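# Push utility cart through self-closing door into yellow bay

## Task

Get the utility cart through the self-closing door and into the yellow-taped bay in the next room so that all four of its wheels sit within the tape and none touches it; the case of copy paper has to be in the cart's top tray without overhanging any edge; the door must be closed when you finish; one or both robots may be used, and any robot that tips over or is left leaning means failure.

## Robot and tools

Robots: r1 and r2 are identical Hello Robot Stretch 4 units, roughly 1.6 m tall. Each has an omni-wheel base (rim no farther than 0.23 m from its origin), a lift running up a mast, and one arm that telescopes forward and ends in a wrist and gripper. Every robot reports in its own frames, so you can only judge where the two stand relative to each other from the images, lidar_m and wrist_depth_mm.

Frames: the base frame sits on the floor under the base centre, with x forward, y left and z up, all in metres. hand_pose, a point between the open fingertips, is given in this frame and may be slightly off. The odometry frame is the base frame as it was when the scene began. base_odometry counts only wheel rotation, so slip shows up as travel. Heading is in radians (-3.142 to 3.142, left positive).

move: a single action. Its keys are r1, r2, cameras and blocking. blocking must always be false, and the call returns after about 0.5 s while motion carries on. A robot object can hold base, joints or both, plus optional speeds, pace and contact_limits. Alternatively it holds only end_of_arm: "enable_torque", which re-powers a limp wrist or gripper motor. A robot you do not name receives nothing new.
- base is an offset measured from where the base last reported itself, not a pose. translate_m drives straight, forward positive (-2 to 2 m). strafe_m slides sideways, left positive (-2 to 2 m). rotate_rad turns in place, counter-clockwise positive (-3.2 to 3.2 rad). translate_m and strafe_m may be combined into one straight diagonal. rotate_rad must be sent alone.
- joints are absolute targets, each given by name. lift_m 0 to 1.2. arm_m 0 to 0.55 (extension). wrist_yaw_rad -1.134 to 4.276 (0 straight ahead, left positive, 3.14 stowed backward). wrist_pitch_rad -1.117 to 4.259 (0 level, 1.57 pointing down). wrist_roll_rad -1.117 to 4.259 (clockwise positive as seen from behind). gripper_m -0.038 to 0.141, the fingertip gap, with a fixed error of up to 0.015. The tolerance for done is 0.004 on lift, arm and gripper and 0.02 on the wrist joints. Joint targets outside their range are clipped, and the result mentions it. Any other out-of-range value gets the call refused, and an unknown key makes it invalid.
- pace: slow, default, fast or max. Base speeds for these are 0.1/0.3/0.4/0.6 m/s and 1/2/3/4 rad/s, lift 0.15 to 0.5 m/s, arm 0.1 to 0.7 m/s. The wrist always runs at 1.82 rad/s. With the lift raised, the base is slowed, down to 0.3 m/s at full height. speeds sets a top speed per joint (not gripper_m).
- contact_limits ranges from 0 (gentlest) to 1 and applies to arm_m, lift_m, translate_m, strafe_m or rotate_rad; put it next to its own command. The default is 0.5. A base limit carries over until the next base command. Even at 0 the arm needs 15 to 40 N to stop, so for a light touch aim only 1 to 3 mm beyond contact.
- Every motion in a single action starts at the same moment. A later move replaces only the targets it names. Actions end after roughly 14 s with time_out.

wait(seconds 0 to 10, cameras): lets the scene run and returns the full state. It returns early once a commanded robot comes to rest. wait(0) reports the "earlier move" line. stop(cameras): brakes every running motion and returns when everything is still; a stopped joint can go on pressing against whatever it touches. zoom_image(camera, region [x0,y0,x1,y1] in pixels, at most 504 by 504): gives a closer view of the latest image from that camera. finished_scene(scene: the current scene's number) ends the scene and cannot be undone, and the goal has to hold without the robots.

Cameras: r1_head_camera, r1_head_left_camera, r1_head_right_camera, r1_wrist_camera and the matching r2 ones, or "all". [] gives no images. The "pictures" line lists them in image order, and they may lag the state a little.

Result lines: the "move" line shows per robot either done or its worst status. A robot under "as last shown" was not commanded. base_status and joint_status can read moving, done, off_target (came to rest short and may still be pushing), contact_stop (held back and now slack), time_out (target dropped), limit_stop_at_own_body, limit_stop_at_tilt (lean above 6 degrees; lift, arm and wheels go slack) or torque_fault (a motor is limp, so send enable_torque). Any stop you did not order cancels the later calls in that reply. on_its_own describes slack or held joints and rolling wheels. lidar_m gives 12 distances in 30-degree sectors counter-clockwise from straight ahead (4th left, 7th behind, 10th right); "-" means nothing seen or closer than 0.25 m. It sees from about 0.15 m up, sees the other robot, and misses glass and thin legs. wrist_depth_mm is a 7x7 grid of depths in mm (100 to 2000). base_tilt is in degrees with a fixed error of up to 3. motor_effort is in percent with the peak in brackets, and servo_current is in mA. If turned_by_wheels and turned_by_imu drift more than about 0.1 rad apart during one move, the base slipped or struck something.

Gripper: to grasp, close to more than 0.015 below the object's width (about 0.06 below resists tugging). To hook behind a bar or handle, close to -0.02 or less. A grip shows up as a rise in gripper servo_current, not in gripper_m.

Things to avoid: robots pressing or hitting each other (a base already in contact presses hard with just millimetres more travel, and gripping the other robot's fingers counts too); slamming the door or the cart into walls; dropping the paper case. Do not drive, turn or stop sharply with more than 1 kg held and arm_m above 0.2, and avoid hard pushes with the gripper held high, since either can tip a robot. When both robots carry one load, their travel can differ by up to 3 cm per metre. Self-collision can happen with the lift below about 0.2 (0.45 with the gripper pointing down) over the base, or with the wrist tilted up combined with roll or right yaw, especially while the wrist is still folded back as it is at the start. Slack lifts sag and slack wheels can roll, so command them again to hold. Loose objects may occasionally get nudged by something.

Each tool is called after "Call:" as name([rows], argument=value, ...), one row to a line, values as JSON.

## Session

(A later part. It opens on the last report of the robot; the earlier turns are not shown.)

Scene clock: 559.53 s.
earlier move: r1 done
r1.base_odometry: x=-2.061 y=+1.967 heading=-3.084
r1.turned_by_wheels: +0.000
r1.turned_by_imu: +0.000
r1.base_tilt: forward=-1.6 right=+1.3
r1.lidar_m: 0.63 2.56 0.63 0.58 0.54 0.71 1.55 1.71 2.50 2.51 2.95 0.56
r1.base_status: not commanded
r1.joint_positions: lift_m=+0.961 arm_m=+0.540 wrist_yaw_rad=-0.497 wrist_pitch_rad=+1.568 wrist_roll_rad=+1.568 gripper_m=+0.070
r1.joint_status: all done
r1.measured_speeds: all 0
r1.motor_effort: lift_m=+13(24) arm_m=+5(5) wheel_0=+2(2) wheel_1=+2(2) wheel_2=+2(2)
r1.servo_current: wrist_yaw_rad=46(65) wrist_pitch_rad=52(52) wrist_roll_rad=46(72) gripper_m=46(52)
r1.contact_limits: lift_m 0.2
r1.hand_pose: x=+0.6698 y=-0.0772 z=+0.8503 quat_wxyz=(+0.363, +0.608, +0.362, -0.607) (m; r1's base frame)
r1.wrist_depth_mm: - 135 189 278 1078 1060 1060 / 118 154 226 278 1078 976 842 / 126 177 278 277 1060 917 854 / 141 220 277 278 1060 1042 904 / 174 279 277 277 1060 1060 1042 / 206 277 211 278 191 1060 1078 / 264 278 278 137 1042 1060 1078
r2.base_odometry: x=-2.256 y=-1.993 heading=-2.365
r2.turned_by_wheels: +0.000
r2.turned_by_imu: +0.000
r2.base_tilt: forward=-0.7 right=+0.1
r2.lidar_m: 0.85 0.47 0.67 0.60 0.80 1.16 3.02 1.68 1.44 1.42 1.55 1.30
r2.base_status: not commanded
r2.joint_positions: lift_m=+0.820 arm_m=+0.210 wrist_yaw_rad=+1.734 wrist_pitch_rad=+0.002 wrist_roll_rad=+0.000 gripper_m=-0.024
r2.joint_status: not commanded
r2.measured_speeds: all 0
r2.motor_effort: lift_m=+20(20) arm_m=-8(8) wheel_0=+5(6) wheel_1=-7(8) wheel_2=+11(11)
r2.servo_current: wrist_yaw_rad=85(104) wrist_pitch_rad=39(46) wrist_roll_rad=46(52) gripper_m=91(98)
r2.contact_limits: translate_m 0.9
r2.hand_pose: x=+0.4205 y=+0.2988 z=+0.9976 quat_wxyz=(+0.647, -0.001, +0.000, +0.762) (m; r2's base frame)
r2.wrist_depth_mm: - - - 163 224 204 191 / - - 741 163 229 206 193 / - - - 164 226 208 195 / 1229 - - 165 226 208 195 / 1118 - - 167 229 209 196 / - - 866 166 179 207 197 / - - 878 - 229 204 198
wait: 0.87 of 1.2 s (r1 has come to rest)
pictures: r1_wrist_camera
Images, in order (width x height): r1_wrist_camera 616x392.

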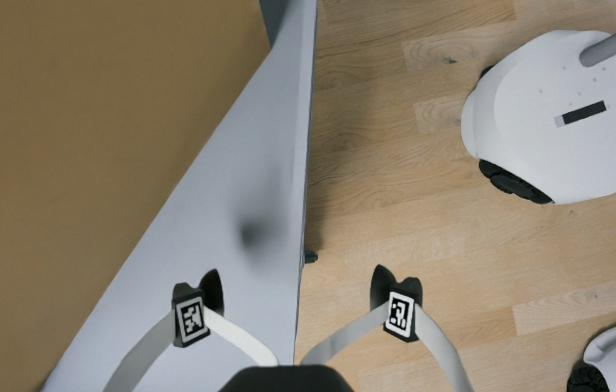

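Call:
move(blocking=false, r1={"joints":{"lift_m":0.927},"contact_limits":{"lift_m":0.15}}, cameras=[])

Call:
wait(seconds=0.8, cameras=[])

Call:
move(blocking=false, r1={"joints":{"gripper_m":-0.03}}, cameras=[])

Call:
wait(seconds=1.5, cameras=["r1_wrist_camera", "r1_head_camera"])

Scene clock: 567.10 s.
move: r1 moving
r1.base_odometry: x=-2.061 y=+1.967 heading=-3.084
r1.turned_by_wheels: +0.000
r1.turned_by_imu: +0.000
r1.base_tilt: forward=-1.6 right=+1.3
r1.lidar_m: 0.64 2.56 0.63 0.60 0.51 0.73 1.56 1.70 2.51 2.50 2.96 0.58
r1.base_status: not commanded
r1.joint_positions: lift_m=+0.931 arm_m=+0.540 wrist_yaw_rad=-0.497 wrist_pitch_rad=+1.568 wrist_roll_rad=+1.568 gripper_m=+0.070
r1.joint_status: lift_m moving
r1.measured_speeds: translate_m=+0.000 strafe_m=+0.000 rotate_rad=+0.000 lift_m=-0.053 arm_m=+0.000 wrist_yaw_rad=+0.000 wrist_pitch_rad=+0.000 wrist_roll_rad=+0.000
r1.motor_effort: lift_m=+11(13) arm_m=+5(5) wheel_0=+1(2) wheel_1=+1(2) wheel_2=+2(2)
r1.servo_current: wrist_yaw_rad=59(72) wrist_pitch_rad=39(46) wrist_roll_rad=46(59) gripper_m=46(46)
r1.contact_limits: lift_m 0.15
r1.hand_pose: x=+0.6698 y=-0.0772 z=+0.8212 quat_wxyz=(+0.363, +0.608, +0.362, -0.607) (m; r1's base frame)
r1.wrist_depth_mm: - 134 188 251 1025 1042 842 / 118 154 226 251 1025 1008 831 / 127 177 250 251 1025 917 831 / 140 216 250 250 1025 1042 904 / 175 251 251 251 1042 1042 1025 / 201 251 211 252 191 1042 1025 / 250 251 250 143 1042 1060 1025
r2: as last shown
r2.turned_by_imu: +0.001
r2.lidar_m: 0.89 0.49 0.68 0.60 0.81 1.19 3.08 1.70 1.41 1.43 1.50 1.31
r2.motor_effort: lift_m=+20(20) arm_m=-7(8) wheel_0=+5(6) wheel_1=-8(8) wheel_2=+11(11)
r2.servo_current: wrist_yaw_rad=85(98) wrist_pitch_rad=33(46) wrist_roll_rad=39(52) gripper_m=91(91)
r2.contact_limits: translate_m 0.9
r2.wrist_depth_mm: - - - 163 224 204 192 / - - - 163 229 206 193 / - - 854 165 227 207 194 / 1255 - - 164 226 208 195 / 1118 - - 166 230 209 196 / - - 866 165 179 206 196 / - - 866 - 229 203 198
pictures: none
No camera images: "cameras" was empty.

Scene clock: 567.53 s.
earlier move: r1 done
r1.base_odometry: x=-2.061 y=+1.967 heading=-3.084
r1.turned_by_wheels: +0.000
r1.turned_by_imu: +0.000
r1.base_tilt: forward=-1.6 right=+1.3
r1.lidar_m: 0.59 2.56 0.63 0.59 0.52 0.72 1.57 1.69 2.50 2.52 2.96 0.57
r1.base_status: not commanded
r1.joint_positions: lift_m=+0.928 arm_m=+0.540 wrist_yaw_rad=-0.497 wrist_pitch_rad=+1.568 wrist_roll_rad=+1.568 gripper_m=+0.070
r1.joint_status: all done
r1.measured_speeds: all 0
r1.motor_effort: lift_m=+13(13) arm_m=+5(5) wheel_0=+1(2) wheel_1=+1(2) wheel_2=+2(2)
r1.servo_current: wrist_yaw_rad=46(72) wrist_pitch_rad=46(52) wrist_roll_rad=46(59) gripper_m=46(52)
r1.contact_limits: lift_m 0.15
r1.hand_pose: x=+0.6698 y=-0.0772 z=+0.8173 quat_wxyz=(+0.363, +0.608, +0.362, -0.607) (m; r1's base frame)
r1.wrist_depth_mm: - 134 188 244 1025 1042 831 / 118 154 226 246 1025 917 820 / 127 177 245 244 1025 904 820 / 141 220 244 245 1060 1042 891 / 175 245 246 244 1025 1042 1042 / 206 245 211 245 191 1042 1025 / 244 243 243 143 1042 1060 1042
r2.base_odometry: x=-2.256 y=-1.993 heading=-2.365
r2.turned_by_wheels: +0.000
r2.turned_by_imu: +0.000
r2.base_tilt: forward=-0.6 right=+0.1
r2.lidar_m: 0.85 0.48 0.66 0.58 0.80 1.19 3.06 1.67 1.44 1.45 1.54 1.30
r2.base_status: not commanded
r2.joint_positions: lift_m=+0.820 arm_m=+0.210 wrist_yaw_rad=+1.734 wrist_pitch_rad=+0.002 wrist_roll_rad=+0.000 gripper_m=-0.024
r2.joint_status: not commanded
r2.measured_speeds: all 0
r2.motor_effort: lift_m=+20(20) arm_m=-7(8) wheel_0=+6(6) wheel_1=-7(8) wheel_2=+11(11)
r2.servo_current: wrist_yaw_rad=78(98) wrist_pitch_rad=46(46) wrist_roll_rad=52(59) gripper_m=98(98)
r2.contact_limits: translate_m 0.9
r2.hand_pose: x=+0.4205 y=+0.2988 z=+0.9976 quat_wxyz=(+0.647, -0.001, +0.000, +0.762) (m; r2's base frame)
r2.wrist_depth_mm: - - - 163 224 204 191 / - - - 164 229 205 193 / 831 - 854 164 228 208 194 / 1281 - - 165 225 208 195 / 1138 - - 167 229 209 196 / - - 866 165 179 207 197 / - - 878 - 228 203 198
wait: 0.43 of 0.8 s (r1 has come to rest)
pictures: none
No camera images: "cameras" was empty.

Scene clock: 568.03 s.
move: r1 moving
r1.base_odometry: x=-2.061 y=+1.967 heading=-3.084
r1.turned_by_wheels: +0.000
r1.turned_by_imu: +0.000
r1.base_tilt: forward=-1.6 right=+1.3
r1.lidar_m: 0.64 2.57 0.62 0.60 0.53 0.73 1.56 1.68 2.49 2.53 2.96 0.58
r1.base_status: not commanded
r1.joint_positions: lift_m=+0.928 arm_m=+0.540 wrist_yaw_rad=-0.497 wrist_pitch_rad=+1.568 wrist_roll_rad=+1.568 gripper_m=+0.051
r1.joint_status: gripper_m moving
r1.measured_speeds: all 0
r1.motor_effort: lift_m=+13(13) arm_m=+5(5) wheel_0=+2(2) wheel_1=+2(2) wheel_2=+2(2)
r1.servo_current: wrist_yaw_rad=52(72) wrist_pitch_rad=39(52) wrist_roll_rad=46(65) gripper_m=98(104)
r1.contact_limits: lift_m 0.15
r1.hand_pose: x=+0.6698 y=-0.0772 z=+0.8173 quat_wxyz=(+0.363, +0.608, +0.362, -0.607) (m; r1's base frame)
r1.wrist_depth_mm: - 135 188 244 1025 1025 842 / 118 154 227 246 1042 931 820 / 127 177 245 245 1042 917 831 / 141 220 245 245 1042 1042 891 / 175 246 245 244 1042 1025 1025 / 206 245 210 245 189 1042 1025 / 244 245 246 143 1025 1025 1042
r2: as last shown
r2.lidar_m: 0.86 0.49 0.66 0.59 0.81 1.17 3.04 1.69 1.44 1.43 1.50 1.29
r2.motor_effort: lift_m=+20(20) arm_m=-7(8) wheel_0=+6(6) wheel_1=-8(8) wheel_2=+11(11)
r2.servo_current: wrist_yaw_rad=98(98) wrist_pitch_rad=39(46) wrist_roll_rad=39(52) gripper_m=91(98)
r2.contact_limits: translate_m 0.9
r2.wrist_depth_mm: - - - 163 223 205 191 / - - - 163 228 205 193 / 831 - 854 164 227 207 195 / 1255 - - 164 225 208 195 / 1118 - - 166 228 209 196 / - - 866 165 179 207 196 / - - 878 - 229 203 198
pictures: none
No camera images: "cameras" was empty.

Scene clock: 569.23 s.
earlier move: r1 done
r1.base_odometry: x=-2.061 y=+1.967 heading=-3.084
r1.turned_by_wheels: +0.000
r1.turned_by_imu: +0.000
r1.base_tilt: forward=-1.6 right=+1.3
r1.lidar_m: 0.62 2.53 0.63 0.60 0.53 0.72 1.56 1.71 2.52 2.52 2.97 0.58
r1.base_status: not commanded
r1.joint_positions: lift_m=+0.927 arm_m=+0.540 wrist_yaw_rad=-0.497 wrist_pitch_rad=+1.568 wrist_roll_rad=+1.569 gripper_m=-0.029
r1.joint_status: all done
r1.measured_speeds: all 0
r1.motor_effort: lift_m=+14(14) arm_m=+4(5) wheel_0=+2(2) wheel_1=+1(2) wheel_2=+2(2)
r1.servo_current: wrist_yaw_rad=59(78) wrist_pitch_rad=46(52) wrist_roll_rad=33(65) gripper_m=72(124)
r1.contact_limits: lift_m 0.15
r1.hand_pose: x=+0.6698 y=-0.0772 z=+0.8172 quat_wxyz=(+0.363, +0.608, +0.361, -0.607) (m; r1's base frame)
r1.wrist_depth_mm: - 138 191 244 1008 1025 820 / 118 154 229 245 1025 891 820 / 126 175 243 244 1042 917 809 / 139 215 243 244 1025 1042 1025 / 167 244 244 243 1025 1042 1042 / 200 245 186 196 1042 1042 1042 / 236 152 243 173 166 1025 1025
r2.base_odometry: x=-2.256 y=-1.993 heading=-2.365
r2.turned_by_wheels: +0.000
r2.turned_by_imu: +0.000
r2.base_tilt: forward=-0.6 right=+0.1
r2.lidar_m: 0.88 0.47 0.66 0.59 0.80 1.19 3.03 1.69 1.44 1.44 1.51 1.30
r2.base_status: not commanded
r2.joint_positions: lift_m=+0.820 arm_m=+0.210 wrist_yaw_rad=+1.734 wrist_pitch_rad=+0.002 wrist_roll_rad=+0.000 gripper_m=-0.024
r2.joint_status: not commanded
r2.measured_speeds: all 0
r2.motor_effort: lift_m=+20(20) arm_m=-7(8) wheel_0=+5(6) wheel_1=-7(8) wheel_2=+11(11)
r2.servo_current: wrist_yaw_rad=85(98) wrist_pitch_rad=39(46) wrist_roll_rad=52(59) gripper_m=91(98)
r2.contact_limits: translate_m 0.9
r2.hand_pose: x=+0.4205 y=+0.2988 z=+0.9976 quat_wxyz=(+0.647, -0.001, +0.000, +0.762) (m; r2's base frame)
r2.wrist_depth_mm: - - - 163 224 204 191 / - - - 163 228 206 193 / - - 842 164 228 207 194 / 1255 - - 165 226 208 195 / 1098 - - 167 229 209 196 / - - 878 165 180 207 196 / - - 878 - 229 202 197
wait: 1.20 of 1.5 s (r1 has come to rest)
pictures: r1_head_camera, r1_wrist_camera
Images, in order (width x height): r1_head_camera 420x560, r1_wrist_camera 616x392.

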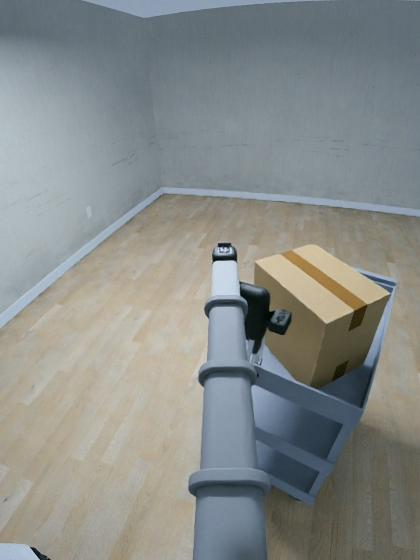

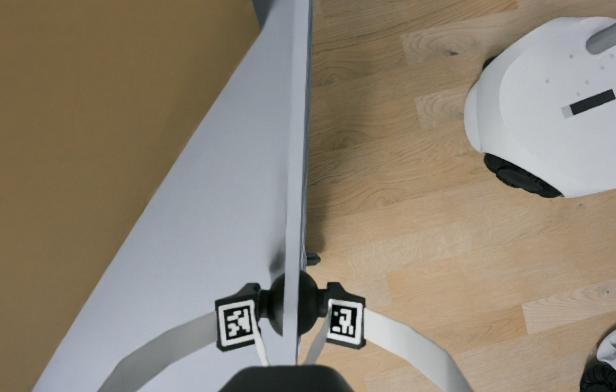

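Call:
move(blocking=false, r1={"base":{"translate_m":-0.5},"pace":"slow"}, cameras=[])

Call:
wait(seconds=2, cameras=["r1_head_camera", "r1_wrist_camera"])

Scene clock: 592.70 s.
move: r1 moving
r1.base_odometry: x=-2.048 y=+1.967 heading=-3.085
r1.turned_by_wheels: +0.000
r1.turned_by_imu: -0.002
r1.base_tilt: forward=-1.5 right=+1.3
r1.lidar_m: 0.64 2.57 0.64 0.58 0.51 0.70 1.55 1.68 2.50 2.52 2.96 0.59
r1.base_status: translate_m moving
r1.joint_positions: lift_m=+0.927 arm_m=+0.540 wrist_yaw_rad=-0.497 wrist_pitch_rad=+1.566 wrist_roll_rad=+1.569 gripper_m=-0.029
r1.joint_status: not commanded
r1.measured_speeds: translate_m=-0.048 strafe_m=+0.000 rotate_rad=+0.002 lift_m=+0.000 arm_m=+0.000 wrist_yaw_rad=+0.000 wrist_pitch_rad=-0.006 wrist_roll_rad=+0.000
r1.motor_effort: lift_m=+14(14) arm_m=+3(4) wheel_0=-5(10) wheel_1=-7(7) wheel_2=+7(7)
r1.servo_current: wrist_yaw_rad=33(59) wrist_pitch_rad=46(46) wrist_roll_rad=52(52) gripper_m=72(72)
r1.contact_limits: lift_m 0.15
r1.hand_pose: x=+0.6704 y=-0.0775 z=+0.8172 quat_wxyz=(+0.364, +0.608, +0.361, -0.606) (m; r1's base frame)
r1.wrist_depth_mm: - 145 196 244 1042 1042 820 / 119 155 232 244 1025 917 820 / 131 187 244 244 1042 917 820 / 142 220 243 1025 1008 1025 1025 / 175 245 244 1025 1042 1042 1025 / 203 243 205 186 1042 1025 1025 / 238 155 244 175 156 1042 1025
r2: as last shown
r2.turned_by_imu: +0.003
r2.base_tilt: forward=-0.7 right=+0.1
r2.lidar_m: 0.89 0.47 0.66 0.59 0.82 1.19 3.05 1.72 1.41 1.42 1.52 1.29
r2.motor_effort: lift_m=+20(20) arm_m=-8(8) wheel_0=+6(6) wheel_1=-7(8) wheel_2=+11(11)
r2.servo_current: wrist_yaw_rad=78(104) wrist_pitch_rad=39(46) wrist_roll_rad=46(52) gripper_m=91(91)
r2.contact_limits: translate_m 0.9
r2.wrist_depth_mm: - - - 163 224 204 191 / - - - 163 229 205 193 / - - 866 165 226 208 194 / 1229 - - 165 225 208 195 / 1118 - - 166 229 209 196 / - - 878 165 179 207 196 / - - 866 - 229 202 198
pictures: none
No camera images: "cameras" was empty.

Scene clock: 594.70 s.
earlier move: r1 moving
r1.base_odometry: x=-1.861 y=+1.978 heading=-3.085
r1.turned_by_wheels: -0.001
r1.turned_by_imu: -0.002
r1.base_tilt: forward=-1.5 right=+1.3
r1.lidar_m: 0.67 2.62 0.62 0.44 0.44 0.82 1.36 1.48 2.44 2.44 2.88 0.65
r1.base_status: translate_m moving
r1.joint_positions: lift_m=+0.927 arm_m=+0.540 wrist_yaw_rad=-0.497 wrist_pitch_rad=+1.564 wrist_roll_rad=+1.569 gripper_m=-0.029
r1.joint_status: not commanded
r1.measured_speeds: translate_m=-0.101 strafe_m=+0.000 rotate_rad=+0.005 lift_m=+0.000 arm_m=+0.000 wrist_yaw_rad=+0.000 wrist_pitch_rad=+0.000 wrist_roll_rad=+0.000
r1.motor_effort: lift_m=+14(15) arm_m=-3(4) wheel_0=-11(13) wheel_1=-7(8) wheel_2=+2(8)
r1.servo_current: wrist_yaw_rad=52(72) wrist_pitch_rad=52(59) wrist_roll_rad=39(65) gripper_m=65(78)
r1.contact_limits: lift_m 0.15
r1.hand_pose: x=+0.6710 y=-0.0778 z=+0.8172 quat_wxyz=(+0.364, +0.609, +0.360, -0.606) (m; r1's base frame)
r1.wrist_depth_mm: 135 178 246 1042 1042 1042 842 / 138 195 246 1008 1025 1042 820 / 154 215 245 1042 1008 976 831 / 159 229 246 1042 1042 1025 891 / 172 245 247 1042 1042 1025 1025 / 183 246 189 189 180 1008 1042 / 200 156 245 175 1025 1025 1025
r2.base_odometry: x=-2.256 y=-1.993 heading=-2.365
r2.turned_by_wheels: +0.000
r2.turned_by_imu: +0.000
r2.base_tilt: forward=-0.6 right=+0.0
r2.lidar_m: 0.88 0.48 0.65 0.63 0.81 1.20 3.05 1.68 1.42 1.43 1.53 1.28
r2.base_status: not commanded
r2.joint_positions: lift_m=+0.820 arm_m=+0.210 wrist_yaw_rad=+1.734 wrist_pitch_rad=+0.002 wrist_roll_rad=+0.000 gripper_m=-0.024
r2.joint_status: not commanded
r2.measured_speeds: all 0
r2.motor_effort: lift_m=+20(20) arm_m=-8(8) wheel_0=+6(6) wheel_1=-8(8) wheel_2=+10(11)
r2.servo_current: wrist_yaw_rad=91(104) wrist_pitch_rad=39(46) wrist_roll_rad=52(65) gripper_m=91(98)
r2.contact_limits: translate_m 0.9
r2.hand_pose: x=+0.4205 y=+0.2988 z=+0.9976 quat_wxyz=(+0.647, -0.001, +0.000, +0.762) (m; r2's base frame)
r2.wrist_depth_mm: - - - 163 224 204 192 / - - - 164 227 205 193 / 931 - - 164 227 206 195 / 976 - - 165 225 208 195 / 1008 - - 167 229 209 196 / - - - 165 179 207 197 / - 1118 - - 229 202 197
wait: 2.00 s; no rest
pictures: r1_head_camera, r1_wrist_camera
Images, in order (width x height): r1_head_camera 420x560, r1_wrist_camera 616x392.

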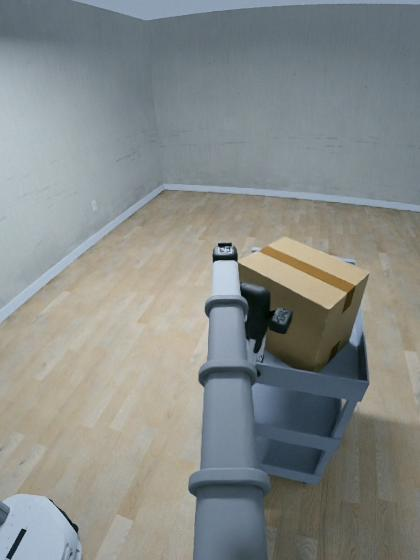

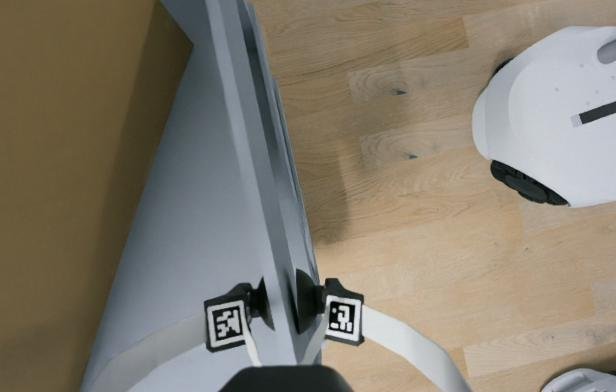

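Call:
wait(seconds=0.1, cameras=["r1_head_camera", "r1_wrist_camera", "r1_head_left_camera"])

Scene clock: 598.57 s.
earlier move: r1 done
r1.base_odometry: x=-1.562 y=+1.995 heading=-3.085
r1.turned_by_wheels: +0.000
r1.turned_by_imu: -0.001
r1.base_tilt: forward=-1.5 right=+1.3
r1.lidar_m: 0.64 0.87 0.45 0.45 0.55 1.00 1.09 1.14 2.05 2.37 2.79 0.66
r1.base_status: done
r1.joint_positions: lift_m=+0.927 arm_m=+0.540 wrist_yaw_rad=-0.497 wrist_pitch_rad=+1.564 wrist_roll_rad=+1.569 gripper_m=-0.029
r1.joint_status: not commanded
r1.measured_speeds: all 0
r1.motor_effort: lift_m=+14(15) arm_m=-3(4) wheel_0=-5(13) wheel_1=-3(8) wheel_2=+1(8)
r1.servo_current: wrist_yaw_rad=59(78) wrist_pitch_rad=46(59) wrist_roll_rad=46(78) gripper_m=72(78)
r1.contact_limits: lift_m 0.15
r1.hand_pose: x=+0.6710 y=-0.0778 z=+0.8172 quat_wxyz=(+0.364, +0.609, +0.360, -0.606) (m; r1's base frame)
r1.wrist_depth_mm: 147 196 1042 1042 1042 1042 831 / 151 227 231 1042 1025 1025 820 / 161 224 240 1025 1042 917 831 / 164 239 244 1042 1042 1025 878 / 169 245 245 492 1042 1025 1042 / 167 246 203 194 178 1025 1025 / 179 151 244 175 1042 132 1025
r2.base_odometry: x=-2.256 y=-1.993 heading=-2.365
r2.turned_by_wheels: +0.000
r2.turned_by_imu: +0.001
r2.base_tilt: forward=-0.7 right=+0.0
r2.lidar_m: 0.87 0.48 0.78 0.74 0.78 4.51 3.03 1.71 1.43 1.43 1.52 1.29
r2.base_status: not commanded
r2.joint_positions: lift_m=+0.820 arm_m=+0.210 wrist_yaw_rad=+1.734 wrist_pitch_rad=+0.002 wrist_roll_rad=+0.000 gripper_m=-0.024
r2.joint_status: not commanded
r2.measured_speeds: all 0
r2.motor_effort: lift_m=+20(20) arm_m=-7(8) wheel_0=+6(6) wheel_1=-7(8) wheel_2=+11(11)
r2.servo_current: wrist_yaw_rad=91(104) wrist_pitch_rad=39(46) wrist_roll_rad=46(65) gripper_m=91(104)
r2.contact_limits: translate_m 0.9
r2.hand_pose: x=+0.4205 y=+0.2988 z=+0.9976 quat_wxyz=(+0.647, -0.001, +0.000, +0.762) (m; r2's base frame)
r2.wrist_depth_mm: - - - 163 223 204 191 / - - - 163 229 205 193 / - 820 - 164 227 206 193 / 917 891 - 165 224 208 195 / 878 960 - 166 229 209 196 / - - 1205 165 180 206 197 / - 138 - - 229 202 198
wait: 0.00 of 0.1 s (r1 has come to rest)
pictures: r1_head_camera, r1_head_left_camera, r1_wrist_camera
Images, in order (width x height): r1_head_camera 420x560, r1_head_left_camera 420x672, r1_wrist_camera 616x392.

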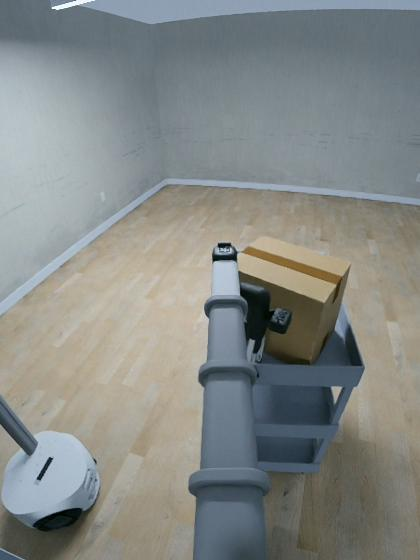

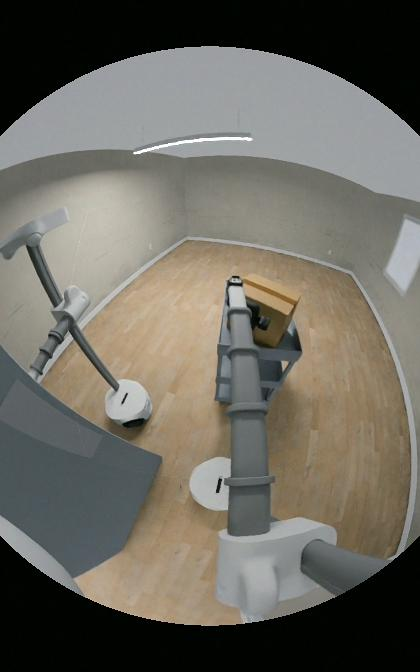

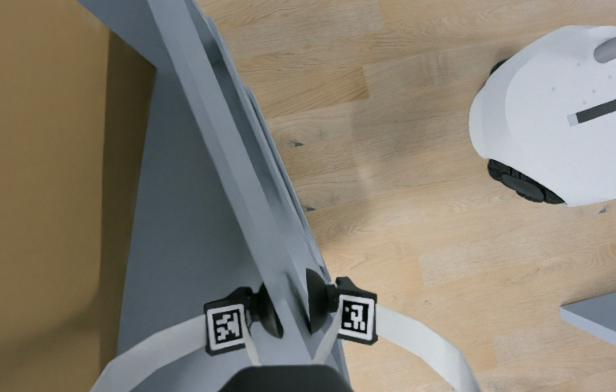

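Call:
move(blocking=false, r1={"base":{"rotate_rad":-0.15},"joints":{"wrist_yaw_rad":0.03},"speeds":{"wrist_yaw_rad":0.6},"pace":"slow"}, cameras=[])

Call:
wait(seconds=1.5, cameras=["r1_wrist_camera"])

Scene clock: 618.70 s.
move: r1 moving
r1.base_odometry: x=-1.561 y=+1.995 heading=+3.087
r1.turned_by_wheels: -0.111
r1.turned_by_imu: -0.112
r1.base_tilt: forward=-1.6 right=+1.2
r1.lidar_m: 0.63 2.92 0.51 0.44 0.52 0.82 3.92 1.07 1.70 2.38 2.62 0.69
r1.base_status: rotate_rad moving
r1.joint_positions: lift_m=+0.927 arm_m=+0.540 wrist_yaw_rad=-0.258 wrist_pitch_rad=+1.572 wrist_roll_rad=+1.569 gripper_m=-0.029
r1.joint_status: wrist_yaw_rad moving
r1.measured_speeds: translate_m=-0.001 strafe_m=-0.002 rotate_rad=-0.286 lift_m=+0.000 arm_m=+0.000 wrist_yaw_rad=+0.594 wrist_pitch_rad=+0.008 wrist_roll_rad=+0.000
r1.motor_effort: lift_m=+14(14) arm_m=+4(4) wheel_0=+10(15) wheel_1=+6(9) wheel_2=+7(11)
r1.servo_current: wrist_yaw_rad=91(91) wrist_pitch_rad=46(52) wrist_roll_rad=52(59) gripper_m=72(72)
r1.contact_limits: lift_m 0.15
r1.hand_pose: x=+0.6881 y=-0.0844 z=+0.8172 quat_wxyz=(+0.432, +0.559, +0.433, -0.560) (m; r1's base frame)
r1.wrist_depth_mm: - 241 1042 1025 1042 1042 1042 / 109 156 241 1025 1025 1042 866 / 116 155 241 1042 1042 991 831 / 115 182 242 1042 1042 1042 831 / 114 190 241 1025 1025 1060 1060 / 128 202 243 200 181 1042 1060 / - 162 181 168 1042 1042 1060
r2: as last shown
r2.turned_by_imu: +0.003
r2.base_tilt: forward=-0.6 right=+0.0
r2.lidar_m: 0.91 0.48 0.79 0.77 0.78 4.53 3.05 1.68 1.45 1.44 1.53 1.28
r2.motor_effort: lift_m=+20(20) arm_m=-7(8) wheel_0=+5(6) wheel_1=-8(8) wheel_2=+11(11)
r2.servo_current: wrist_yaw_rad=78(104) wrist_pitch_rad=39(39) wrist_roll_rad=52(59) gripper_m=98(98)
r2.contact_limits: translate_m 0.9
r2.wrist_depth_mm: - - - 163 224 204 191 / - - - 163 228 206 193 / - 946 820 164 229 207 194 / 904 946 - 165 226 208 195 / 904 960 - 167 229 209 196 / - - 185 166 179 206 196 / - 137 - - 228 204 197
pictures: none
No camera images: "cameras" was empty.

Scene clock: 619.60 s.
earlier move: r1 done
r1.base_odometry: x=-1.561 y=+1.995 heading=+3.048
r1.turned_by_wheels: -0.039
r1.turned_by_imu: -0.039
r1.base_tilt: forward=-1.6 right=+1.3
r1.lidar_m: 0.66 2.99 0.78 0.45 0.50 0.80 3.91 1.06 1.61 2.37 2.59 0.74
r1.base_status: done
r1.joint_positions: lift_m=+0.927 arm_m=+0.540 wrist_yaw_rad=+0.027 wrist_pitch_rad=+1.576 wrist_roll_rad=+1.569 gripper_m=-0.029
r1.joint_status: all done
r1.measured_speeds: all 0
r1.motor_effort: lift_m=+14(15) arm_m=+5(5) wheel_0=+0(15) wheel_1=+2(9) wheel_2=-1(11)
r1.servo_current: wrist_yaw_rad=46(98) wrist_pitch_rad=46(52) wrist_roll_rad=59(65) gripper_m=65(72)
r1.contact_limits: lift_m 0.15
r1.hand_pose: x=+0.7118 y=-0.0874 z=+0.8172 quat_wxyz=(+0.506, +0.491, +0.508, -0.494) (m; r1's base frame)
r1.wrist_depth_mm: - - 245 1025 1042 1060 1060 / - 117 243 1042 1042 1042 1042 / - 131 239 1025 1025 1060 1042 / 105 144 243 1025 1060 1042 878 / 113 176 243 243 1042 1060 831 / 122 216 210 199 181 1042 831 / 145 182 242 145 1042 133 1060
r2.base_odometry: x=-2.256 y=-1.993 heading=-2.365
r2.turned_by_wheels: +0.000
r2.turned_by_imu: +0.000
r2.base_tilt: forward=-0.7 right=+0.0
r2.lidar_m: 0.90 0.47 0.78 0.81 0.83 4.51 3.00 1.69 1.43 1.43 1.54 1.30
r2.base_status: not commanded
r2.joint_positions: lift_m=+0.820 arm_m=+0.210 wrist_yaw_rad=+1.734 wrist_pitch_rad=+0.002 wrist_roll_rad=+0.000 gripper_m=-0.024
r2.joint_status: not commanded
r2.measured_speeds: all 0
r2.motor_effort: lift_m=+20(20) arm_m=-7(8) wheel_0=+5(6) wheel_1=-8(8) wheel_2=+11(11)
r2.servo_current: wrist_yaw_rad=85(104) wrist_pitch_rad=39(46) wrist_roll_rad=46(59) gripper_m=91(98)
r2.contact_limits: translate_m 0.9
r2.hand_pose: x=+0.4205 y=+0.2988 z=+0.9976 quat_wxyz=(+0.647, -0.001, +0.000, +0.762) (m; r2's base frame)
r2.wrist_depth_mm: - - - 163 224 204 191 / - - - 163 228 206 193 / - - 866 164 228 208 195 / 960 1008 - 165 225 208 195 / 931 1025 - 166 229 209 196 / - - 1255 166 179 207 196 / - 138 - - 228 202 198
wait: 0.90 of 1.5 s (r1 has come to rest)
pictures: r1_wrist_camera
Images, in order (width x height): r1_wrist_camera 616x392.

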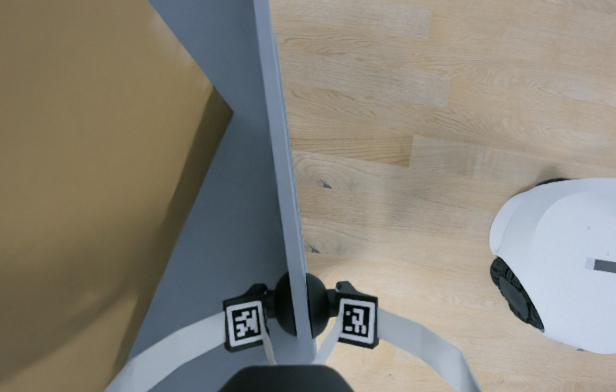

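Call:
move(blocking=false, r1={"base":{"translate_m":-0.71,"strafe_m":-0.013},"pace":"slow"}, cameras=[])

Call:
wait(seconds=8, cameras=["r1_wrist_camera","r1_head_left_camera","r1_head_right_camera","r1_head_camera"])

Scene clock: 626.77 s.
move: r1 moving
r1.base_odometry: x=-1.549 y=+1.994 heading=+3.048
r1.turned_by_wheels: +0.000
r1.turned_by_imu: -0.001
r1.base_tilt: forward=-1.6 right=+1.3
r1.lidar_m: 0.66 3.01 0.78 0.45 0.50 0.77 3.91 1.05 1.59 2.36 2.58 0.74
r1.base_status: translate_m moving; strafe_m moving
r1.joint_positions: lift_m=+0.927 arm_m=+0.540 wrist_yaw_rad=+0.028 wrist_pitch_rad=+1.572 wrist_roll_rad=+1.569 gripper_m=-0.029
r1.joint_status: not commanded
r1.measured_speeds: translate_m=-0.049 strafe_m=-0.001 rotate_rad=+0.001 lift_m=+0.000 arm_m=+0.000 wrist_yaw_rad=+0.004 wrist_pitch_rad=-0.012 wrist_roll_rad=+0.000
r1.motor_effort: lift_m=+14(14) arm_m=+5(5) wheel_0=-3(7) wheel_1=-5(6) wheel_2=+7(7)
r1.servo_current: wrist_yaw_rad=52(59) wrist_pitch_rad=39(52) wrist_roll_rad=46(59) gripper_m=65(65)
r1.contact_limits: lift_m 0.15
r1.hand_pose: x=+0.7130 y=-0.0874 z=+0.8172 quat_wxyz=(+0.507, +0.492, +0.508, -0.493) (m; r1's base frame)
r1.wrist_depth_mm: - - 245 1008 1042 1008 1025 / - 122 245 1060 1025 1025 1025 / - 134 244 1025 1025 1025 1025 / 116 155 243 1042 1060 1042 891 / 114 193 246 245 1042 1042 831 / 131 224 189 198 180 1042 831 / 146 150 244 175 178 1025 1025
r2: as last shown
r2.turned_by_imu: +0.001
r2.lidar_m: 0.89 0.46 0.77 0.80 0.82 4.53 3.02 1.70 1.44 1.44 1.54 1.32
r2.motor_effort: lift_m=+20(20) arm_m=-8(8) wheel_0=+5(6) wheel_1=-7(8) wheel_2=+11(11)
r2.servo_current: wrist_yaw_rad=85(98) wrist_pitch_rad=39(46) wrist_roll_rad=52(59) gripper_m=91(91)
r2.contact_limits: translate_m 0.9
r2.wrist_depth_mm: - - - 163 224 204 191 / - - - 164 227 205 193 / - - 866 164 228 206 195 / 960 991 - 165 226 208 195 / 931 1008 - 166 229 209 196 / - - 1281 165 180 207 196 / - 138 - - 228 203 197
pictures: none
No camera images: "cameras" was empty.

Scene clock: 634.67 s.
earlier move: r1 done
r1.base_odometry: x=-0.854 y=+1.941 heading=+3.047
r1.turned_by_wheels: -0.001
r1.turned_by_imu: -0.005
r1.base_tilt: forward=-1.6 right=+1.3
r1.lidar_m: 0.65 0.73 0.55 0.53 0.61 3.22 3.19 0.47 0.47 2.08 2.45 0.75
r1.base_status: done
r1.joint_positions: lift_m=+0.927 arm_m=+0.540 wrist_yaw_rad=+0.031 wrist_pitch_rad=+1.566 wrist_roll_rad=+1.569 gripper_m=-0.029
r1.joint_status: not commanded
r1.measured_speeds: all 0
r1.motor_effort: lift_m=+14(15) arm_m=-4(5) wheel_0=-8(13) wheel_1=-5(9) wheel_2=-1(12)
r1.servo_current: wrist_yaw_rad=65(72) wrist_pitch_rad=46(65) wrist_roll_rad=59(72) gripper_m=65(78)
r1.contact_limits: lift_m 0.15
r1.hand_pose: x=+0.7149 y=-0.0873 z=+0.8172 quat_wxyz=(+0.509, +0.493, +0.507, -0.490) (m; r1's base frame)
r1.wrist_depth_mm: - 121 246 1042 1042 1042 1042 / - 129 228 1025 1025 1042 1025 / - 150 245 1025 1042 1025 1025 / 113 174 244 1042 1025 1025 976 / 122 204 246 245 1025 1042 809 / 140 225 186 187 180 1042 820 / 151 152 245 175 1025 1042 1025
r2.base_odometry: x=-2.256 y=-1.993 heading=-2.365
r2.turned_by_wheels: +0.000
r2.turned_by_imu: +0.001
r2.base_tilt: forward=-0.6 right=+0.1
r2.lidar_m: 0.88 0.47 0.75 0.70 3.81 4.53 3.02 1.68 1.43 1.43 1.52 1.29
r2.base_status: not commanded
r2.joint_positions: lift_m=+0.820 arm_m=+0.210 wrist_yaw_rad=+1.734 wrist_pitch_rad=+0.002 wrist_roll_rad=+0.000 gripper_m=-0.024
r2.joint_status: not commanded
r2.measured_speeds: all 0
r2.motor_effort: lift_m=+20(20) arm_m=-7(8) wheel_0=+5(6) wheel_1=-7(8) wheel_2=+11(11)
r2.servo_current: wrist_yaw_rad=78(111) wrist_pitch_rad=39(52) wrist_roll_rad=59(59) gripper_m=98(98)
r2.contact_limits: translate_m 0.9
r2.hand_pose: x=+0.4205 y=+0.2988 z=+0.9976 quat_wxyz=(+0.647, -0.001, +0.000, +0.762) (m; r2's base frame)
r2.wrist_depth_mm: - - - 163 224 204 191 / - - - 163 228 205 193 / - - - 164 227 206 194 / - - - 165 226 208 195 / - - 1182 166 228 209 196 / - - 182 165 180 206 197 / - - - - 229 203 198
wait: 7.90 of 8 s (r1 has come to rest)
pictures: r1_head_camera, r1_head_left_camera, r1_head_right_camera, r1_wrist_camera
Images, in order (width x height): r1_head_camera 420x560, r1_head_left_camera 420x672, r1_head_right_camera 420x672, r1_wrist_camera 616x392.

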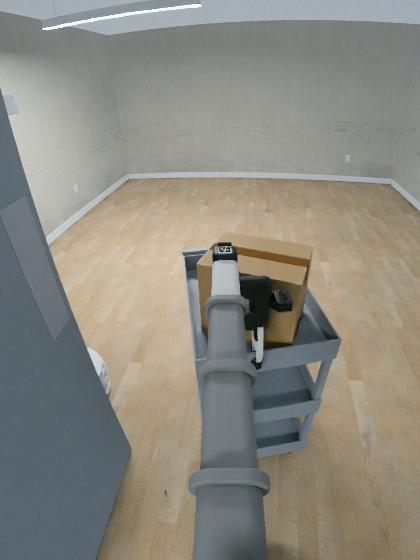

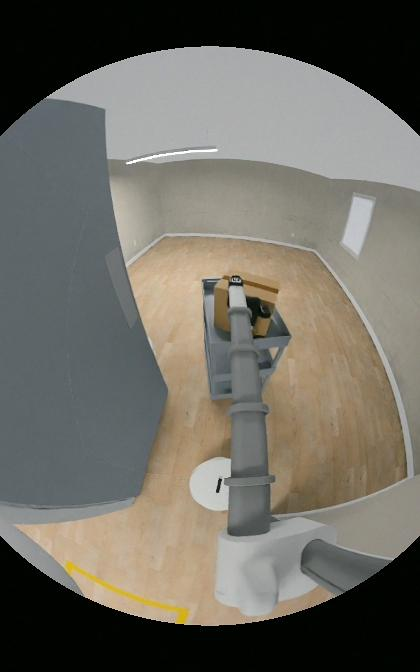

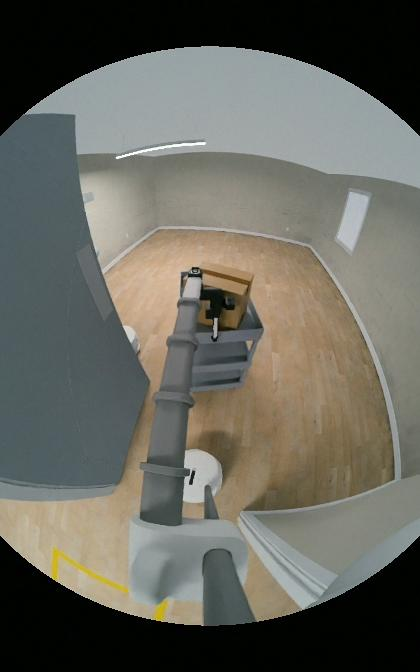

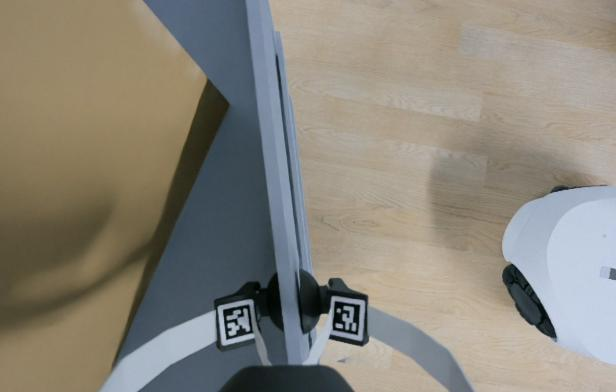

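Call:
move(blocking=false, r1={"base":{"translate_m":-1.26,"strafe_m":0.19},"pace":"slow","speeds":{}}, cameras=[])

Call:
wait(seconds=6, cameras=["r1_head_camera","r1_head_right_camera"])

r1: "speeds" must be an object that gives a speed for at least one key that is commanded beside it, as in {"wrist_pitch_rad": 1.82}; or leave "speeds" out
Scene clock: 647.50 s.
r1.base_odometry: x=-0.854 y=+1.941 heading=+3.047
r1.turned_by_wheels: +0.000
r1.turned_by_imu: -0.001
r1.base_tilt: forward=-1.6 right=+1.3
r1.lidar_m: 0.67 0.73 0.56 0.55 0.62 3.25 3.17 0.48 0.48 2.10 2.45 0.75
r1.base_status: done
r1.joint_positions: lift_m=+0.927 arm_m=+0.540 wrist_yaw_rad=+0.031 wrist_pitch_rad=+1.566 wrist_roll_rad=+1.569 gripper_m=-0.029
r1.joint_status: not commanded
r1.measured_speeds: all 0
r1.motor_effort: lift_m=+14(15) arm_m=-4(5) wheel_0=-8(13) wheel_1=-5(9) wheel_2=-1(12)
r1.servo_current: wrist_yaw_rad=59(72) wrist_pitch_rad=46(65) wrist_roll_rad=46(72) gripper_m=65(78)
r1.contact_limits: lift_m 0.15
r1.hand_pose: x=+0.7149 y=-0.0873 z=+0.8172 quat_wxyz=(+0.509, +0.493, +0.507, -0.490) (m; r1's base frame)
r1.wrist_depth_mm: - 121 246 1042 1025 1025 1008 / - 129 228 1025 1025 1008 1025 / - 151 245 1025 1025 1025 1042 / 113 174 245 1042 1042 1025 991 / 122 204 245 246 1042 1042 820 / 139 225 186 187 179 1042 820 / 151 152 245 176 1025 1025 1025
r2.base_odometry: x=-2.256 y=-1.993 heading=-2.365
r2.turned_by_wheels: +0.000
r2.turned_by_imu: +0.002
r2.base_tilt: forward=-0.7 right=+0.0
r2.lidar_m: 0.88 0.49 0.77 0.70 3.80 4.53 3.07 1.71 1.44 1.44 1.55 1.29
r2.base_status: not commanded
r2.joint_positions: lift_m=+0.820 arm_m=+0.210 wrist_yaw_rad=+1.734 wrist_pitch_rad=+0.002 wrist_roll_rad=+0.000 gripper_m=-0.024
r2.joint_status: not commanded
r2.measured_speeds: all 0
r2.motor_effort: lift_m=+20(20) arm_m=-7(8) wheel_0=+6(6) wheel_1=-8(8) wheel_2=+11(11)
r2.servo_current: wrist_yaw_rad=98(111) wrist_pitch_rad=46(52) wrist_roll_rad=52(59) gripper_m=85(98)
r2.contact_limits: translate_m 0.9
r2.hand_pose: x=+0.4205 y=+0.2988 z=+0.9976 quat_wxyz=(+0.647, -0.001, +0.000, +0.762) (m; r2's base frame)
r2.wrist_depth_mm: - - - 163 224 204 191 / - - - 163 227 205 193 / - - - 164 227 207 194 / - - - 165 226 208 195 / - - 1182 167 229 208 196 / - - 182 166 179 207 197 / - - - - 229 203 197
pictures: none

not run: a call was refused earlier in this reply.

Call:
move(blocking=false, r1={"base":{"translate_m":-1.26,"strafe_m":0.19},"pace":"slow"}, cameras=[])

Call:
wait(seconds=6, cameras=["r1_head_camera","r1_head_right_camera"])

Scene clock: 651.77 s.
move: r1 moving
r1.base_odometry: x=-0.841 y=+1.938 heading=+3.046
r1.turned_by_wheels: -0.001
r1.turned_by_imu: -0.001
r1.base_tilt: forward=-1.5 right=+1.3
r1.lidar_m: 0.66 0.74 0.56 0.55 0.60 3.23 3.17 0.49 0.48 1.97 2.43 0.74
r1.base_status: translate_m moving; strafe_m moving
r1.joint_positions: lift_m=+0.927 arm_m=+0.540 wrist_yaw_rad=+0.031 wrist_pitch_rad=+1.566 wrist_roll_rad=+1.569 gripper_m=-0.029
r1.joint_status: not commanded
r1.measured_speeds: translate_m=-0.049 strafe_m=+0.007 rotate_rad=-0.003 lift_m=+0.000 arm_m=+0.000 wrist_yaw_rad=+0.000 wrist_pitch_rad=-0.001 wrist_roll_rad=+0.000
r1.motor_effort: lift_m=+14(14) arm_m=-4(4) wheel_0=-10(11) wheel_1=-6(7) wheel_2=+5(6)
r1.servo_current: wrist_yaw_rad=39(52) wrist_pitch_rad=46(52) wrist_roll_rad=39(52) gripper_m=65(78)
r1.contact_limits: lift_m 0.15
r1.hand_pose: x=+0.7151 y=-0.0873 z=+0.8172 quat_wxyz=(+0.509, +0.493, +0.507, -0.490) (m; r1's base frame)
r1.wrist_depth_mm: - 119 245 1042 1025 1025 1025 / 107 135 211 1042 1042 1042 1042 / 105 147 245 1042 1025 1025 1042 / 118 178 245 1025 1025 1042 1042 / 130 207 245 1025 1025 1042 820 / 145 243 187 187 1025 1025 831 / 167 155 246 179 177 1025 1025
r2.base_odometry: x=-2.256 y=-1.993 heading=-2.365
r2.turned_by_wheels: +0.000
r2.turned_by_imu: +0.001
r2.base_tilt: forward=-0.7 right=+0.0
r2.lidar_m: 0.89 0.47 0.76 0.70 3.78 4.52 3.02 1.68 1.45 1.43 1.53 1.30
r2.base_status: not commanded
r2.joint_positions: lift_m=+0.820 arm_m=+0.210 wrist_yaw_rad=+1.734 wrist_pitch_rad=+0.002 wrist_roll_rad=+0.000 gripper_m=-0.024
r2.joint_status: not commanded
r2.measured_speeds: all 0
r2.motor_effort: lift_m=+20(20) arm_m=-8(8) wheel_0=+5(6) wheel_1=-7(8) wheel_2=+11(11)
r2.servo_current: wrist_yaw_rad=85(98) wrist_pitch_rad=33(52) wrist_roll_rad=39(65) gripper_m=91(98)
r2.contact_limits: translate_m 0.9
r2.hand_pose: x=+0.4205 y=+0.2988 z=+0.9976 quat_wxyz=(+0.647, -0.001, +0.000, +0.762) (m; r2's base frame)
r2.wrist_depth_mm: - - - 163 224 204 191 / - - - 164 228 206 193 / - - - 165 227 208 194 / - - - 165 226 208 195 / - - 1182 166 229 208 196 / - - 183 165 180 207 197 / - - - - 229 204 198
pictures: none
No camera images: "cameras" was empty.

Scene clock: 657.77 s.
earlier move: r1 moving
r1.base_odometry: x=-0.271 y=+1.796 heading=+3.046
r1.turned_by_wheels: +0.000
r1.turned_by_imu: -0.003
r1.base_tilt: forward=-1.6 right=+1.3
r1.lidar_m: 0.69 0.70 0.59 1.50 2.69 2.65 2.61 2.82 2.32 0.53 0.44 0.72
r1.base_status: translate_m moving; strafe_m moving
r1.joint_positions: lift_m=+0.927 arm_m=+0.540 wrist_yaw_rad=+0.031 wrist_pitch_rad=+1.566 wrist_roll_rad=+1.569 gripper_m=-0.029
r1.joint_status: not commanded
r1.measured_speeds: translate_m=-0.099 strafe_m=+0.015 rotate_rad=+0.000 lift_m=+0.000 arm_m=+0.000 wrist_yaw_rad=+0.000 wrist_pitch_rad=+0.000 wrist_roll_rad=+0.000
r1.motor_effort: lift_m=+14(15) arm_m=-4(4) wheel_0=-9(13) wheel_1=-5(8) wheel_2=+1(6)
r1.servo_current: wrist_yaw_rad=59(72) wrist_pitch_rad=52(59) wrist_roll_rad=39(72) gripper_m=65(78)
r1.contact_limits: lift_m 0.15
r1.hand_pose: x=+0.7151 y=-0.0873 z=+0.8172 quat_wxyz=(+0.509, +0.493, +0.507, -0.490) (m; r1's base frame)
r1.wrist_depth_mm: - - 143 246 1042 1025 707 / - 118 183 245 1042 1025 1025 / - 143 237 246 1042 1025 1042 / 115 171 246 244 1025 1025 904 / 126 210 245 245 1042 1042 820 / 159 246 185 196 180 1025 831 / 190 239 245 180 177 1042 1025
r2.base_odometry: x=-2.256 y=-1.993 heading=-2.365
r2.turned_by_wheels: +0.000
r2.turned_by_imu: +0.001
r2.base_tilt: forward=-0.7 right=+0.0
r2.lidar_m: 0.89 0.48 0.81 3.29 3.80 4.53 3.03 1.69 1.43 1.44 1.54 1.28
r2.base_status: not commanded
r2.joint_positions: lift_m=+0.820 arm_m=+0.210 wrist_yaw_rad=+1.734 wrist_pitch_rad=+0.002 wrist_roll_rad=+0.000 gripper_m=-0.024
r2.joint_status: not commanded
r2.measured_speeds: all 0
r2.motor_effort: lift_m=+20(20) arm_m=-7(8) wheel_0=+6(6) wheel_1=-7(8) wheel_2=+11(11)
r2.servo_current: wrist_yaw_rad=91(104) wrist_pitch_rad=39(52) wrist_roll_rad=46(65) gripper_m=78(98)
r2.contact_limits: translate_m 0.9
r2.hand_pose: x=+0.4205 y=+0.2988 z=+0.9976 quat_wxyz=(+0.647, -0.001, +0.000, +0.762) (m; r2's base frame)
r2.wrist_depth_mm: - - - 163 224 204 191 / - - - 163 227 206 193 / - - - 164 227 207 195 / - - - 165 226 208 195 / - - - 166 229 209 196 / - - - 165 179 208 196 / - - - - 228 203 198
wait: 6.00 s; no rest
pictures: r1_head_camera, r1_head_right_camera
Images, in order (width x height): r1_head_camera 420x560, r1_head_right_camera 420x672.

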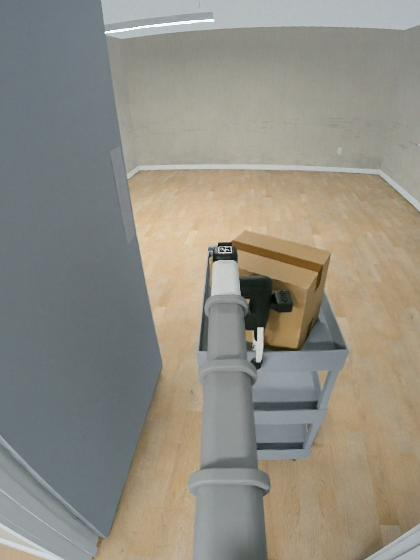

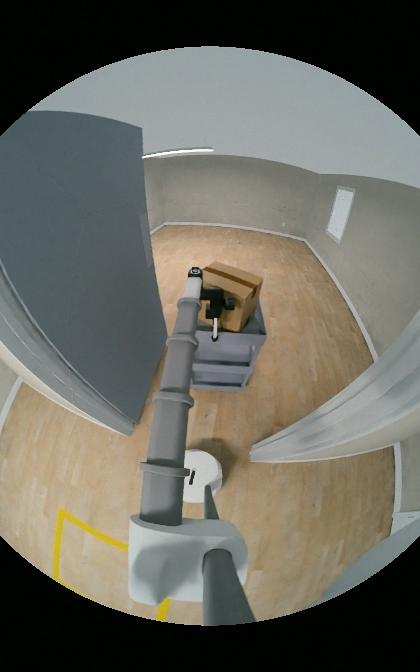

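Call:
wait(seconds=5, cameras=["r1_head_camera","r1_head_right_camera","r1_head_left_camera"])

Scene clock: 665.07 s.
earlier move: r1 moving
r1.base_odometry: x=+0.382 y=+1.632 heading=+3.046
r1.turned_by_wheels: +0.000
r1.turned_by_imu: -0.005
r1.base_tilt: forward=-1.6 right=+1.3
r1.lidar_m: 0.68 1.02 1.39 2.44 2.44 1.96 1.93 2.11 2.33 2.28 1.09 0.67
r1.base_status: translate_m moving; strafe_m moving
r1.joint_positions: lift_m=+0.927 arm_m=+0.540 wrist_yaw_rad=+0.031 wrist_pitch_rad=+1.568 wrist_roll_rad=+1.569 gripper_m=-0.029
r1.joint_status: not commanded
r1.measured_speeds: all 0
r1.motor_effort: lift_m=+14(15) arm_m=-3(4) wheel_0=-11(13) wheel_1=-4(8) wheel_2=-1(6)
r1.servo_current: wrist_yaw_rad=39(72) wrist_pitch_rad=33(59) wrist_roll_rad=46(72) gripper_m=65(78)
r1.contact_limits: lift_m 0.15
r1.hand_pose: x=+0.7144 y=-0.0874 z=+0.8172 quat_wxyz=(+0.509, +0.492, +0.507, -0.491) (m; r1's base frame)
r1.wrist_depth_mm: - - 132 245 1042 1042 1025 / - 109 153 244 1025 1042 1025 / - 128 210 245 1025 1078 1025 / 110 164 245 244 1060 1025 854 / 140 232 245 245 1025 1042 831 / 179 245 187 200 183 1008 831 / 243 154 244 175 179 1060 1042
r2.base_odometry: x=-2.256 y=-1.993 heading=-2.365
r2.turned_by_wheels: +0.000
r2.turned_by_imu: +0.001
r2.base_tilt: forward=-0.6 right=+0.1
r2.lidar_m: 0.90 0.48 2.56 3.33 3.83 4.52 3.02 1.72 1.44 1.44 1.53 1.29
r2.base_status: not commanded
r2.joint_positions: lift_m=+0.820 arm_m=+0.210 wrist_yaw_rad=+1.734 wrist_pitch_rad=+0.002 wrist_roll_rad=+0.000 gripper_m=-0.024
r2.joint_status: not commanded
r2.measured_speeds: all 0
r2.motor_effort: lift_m=+20(20) arm_m=-8(8) wheel_0=+5(6) wheel_1=-8(8) wheel_2=+11(11)
r2.servo_current: wrist_yaw_rad=98(104) wrist_pitch_rad=39(52) wrist_roll_rad=52(65) gripper_m=91(98)
r2.contact_limits: translate_m 0.9
r2.hand_pose: x=+0.4205 y=+0.2988 z=+0.9976 quat_wxyz=(+0.647, -0.001, +0.000, +0.762) (m; r2's base frame)
r2.wrist_depth_mm: - - - 163 223 204 191 / - - - 164 228 206 193 / - - - 164 228 206 194 / - - - 165 225 208 195 / - - - 167 229 208 196 / - - - 165 180 207 197 / - - - - 228 203 197
wait: 5.00 s; no rest
pictures: r1_head_camera, r1_head_left_camera, r1_head_right_camera
Images, in order (width x height): r1_head_camera 420x560, r1_head_left_camera 420x672, r1_head_right_camera 420x672.

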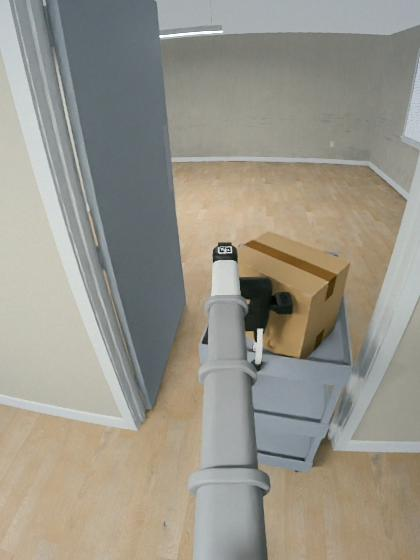

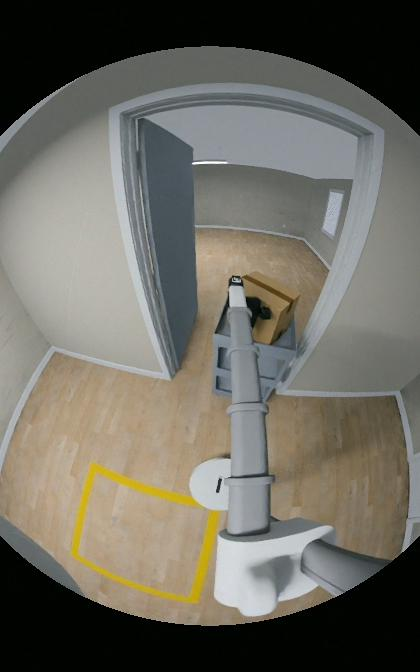

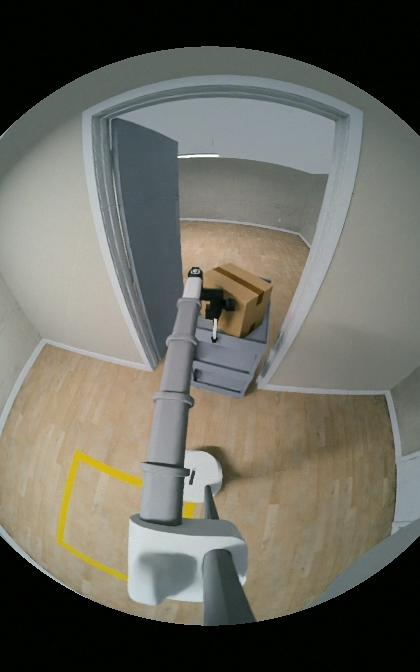

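Call:
wait(seconds=0, cameras=["r1_head_camera","r1_head_left_camera","r1_wrist_camera","r2_head_camera"])

Scene clock: 688.40 s.
earlier move: r1 done
r1.base_odometry: x=+0.382 y=+1.632 heading=+3.046
r1.turned_by_wheels: +0.000
r1.turned_by_imu: -0.001
r1.base_tilt: forward=-1.6 right=+1.3
r1.lidar_m: 0.67 1.04 1.38 2.44 2.48 1.96 1.91 2.14 2.30 2.28 1.11 0.67
r1.base_status: done
r1.joint_positions: lift_m=+0.927 arm_m=+0.540 wrist_yaw_rad=+0.031 wrist_pitch_rad=+1.568 wrist_roll_rad=+1.569 gripper_m=-0.029
r1.joint_status: not commanded
r1.measured_speeds: all 0
r1.motor_effort: lift_m=+14(15) arm_m=-4(4) wheel_0=-9(13) wheel_1=-5(8) wheel_2=-1(6)
r1.servo_current: wrist_yaw_rad=39(72) wrist_pitch_rad=39(59) wrist_roll_rad=39(72) gripper_m=59(78)
r1.contact_limits: lift_m 0.15
r1.hand_pose: x=+0.7144 y=-0.0874 z=+0.8172 quat_wxyz=(+0.509, +0.492, +0.507, -0.491) (m; r1's base frame)
r1.wrist_depth_mm: - - 136 245 1025 1025 1008 / - 109 154 244 1042 1025 1042 / - 128 210 245 1042 1042 1042 / 111 164 244 244 1042 1025 842 / 141 233 245 245 1025 1008 820 / 179 244 187 199 183 1042 842 / 245 154 243 175 1025 1025 1042
r2.base_odometry: x=-2.256 y=-1.993 heading=-2.365
r2.turned_by_wheels: +0.000
r2.turned_by_imu: +0.003
r2.base_tilt: forward=-0.7 right=+0.1
r2.lidar_m: 0.85 0.47 2.59 3.33 3.84 4.53 3.05 1.69 1.43 1.43 1.55 1.31
r2.base_status: not commanded
r2.joint_positions: lift_m=+0.820 arm_m=+0.210 wrist_yaw_rad=+1.734 wrist_pitch_rad=+0.002 wrist_roll_rad=+0.000 gripper_m=-0.024
r2.joint_status: not commanded
r2.measured_speeds: all 0
r2.motor_effort: lift_m=+20(20) arm_m=-7(8) wheel_0=+5(6) wheel_1=-7(8) wheel_2=+10(11)
r2.servo_current: wrist_yaw_rad=78(104) wrist_pitch_rad=39(52) wrist_roll_rad=46(65) gripper_m=78(98)
r2.contact_limits: translate_m 0.9
r2.hand_pose: x=+0.4205 y=+0.2988 z=+0.9976 quat_wxyz=(+0.647, -0.001, +0.000, +0.762) (m; r2's base frame)
r2.wrist_depth_mm: - - - 163 224 204 191 / - - - 163 227 205 193 / - - - 164 226 208 194 / - - - 165 226 208 195 / - - - 167 229 209 196 / - - - 165 179 206 196 / - - - - 228 203 198
pictures: r1_head_camera, r1_head_left_camera, r1_wrist_camera, r2_head_camera
Images, in order (width x height): r1_head_camera 420x560, r1_head_left_camera 420x672, r1_wrist_camera 616x392, r2_head_camera 420x560.

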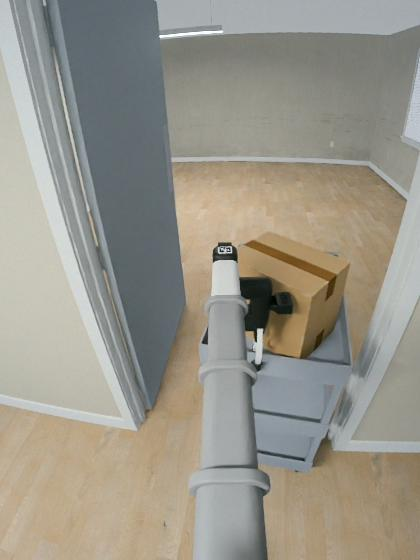

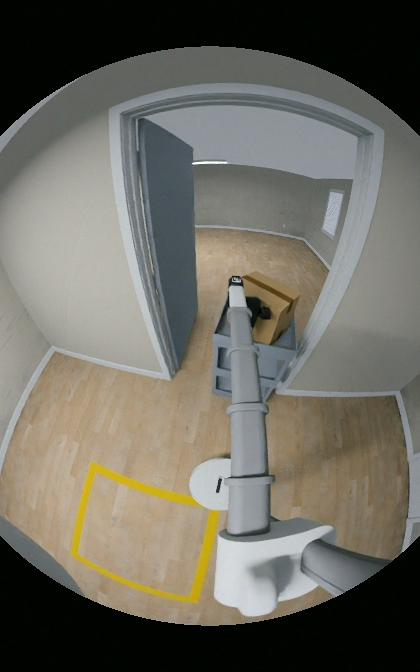

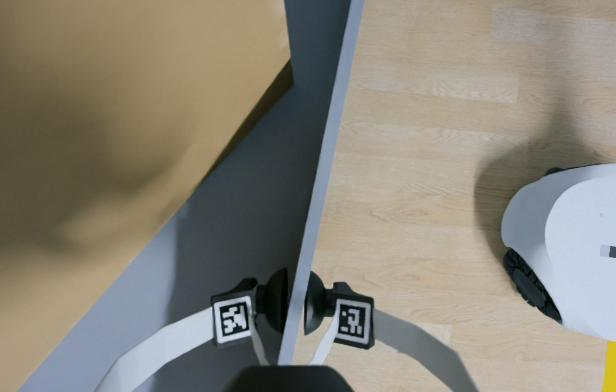

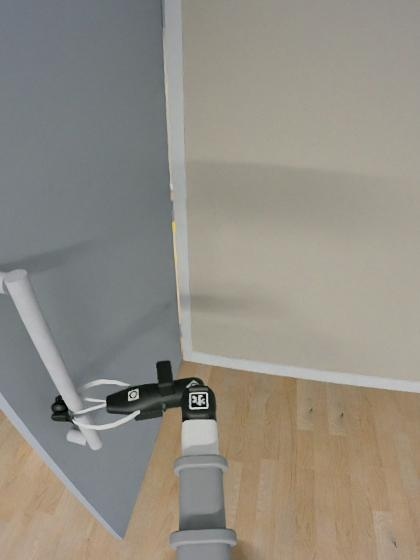

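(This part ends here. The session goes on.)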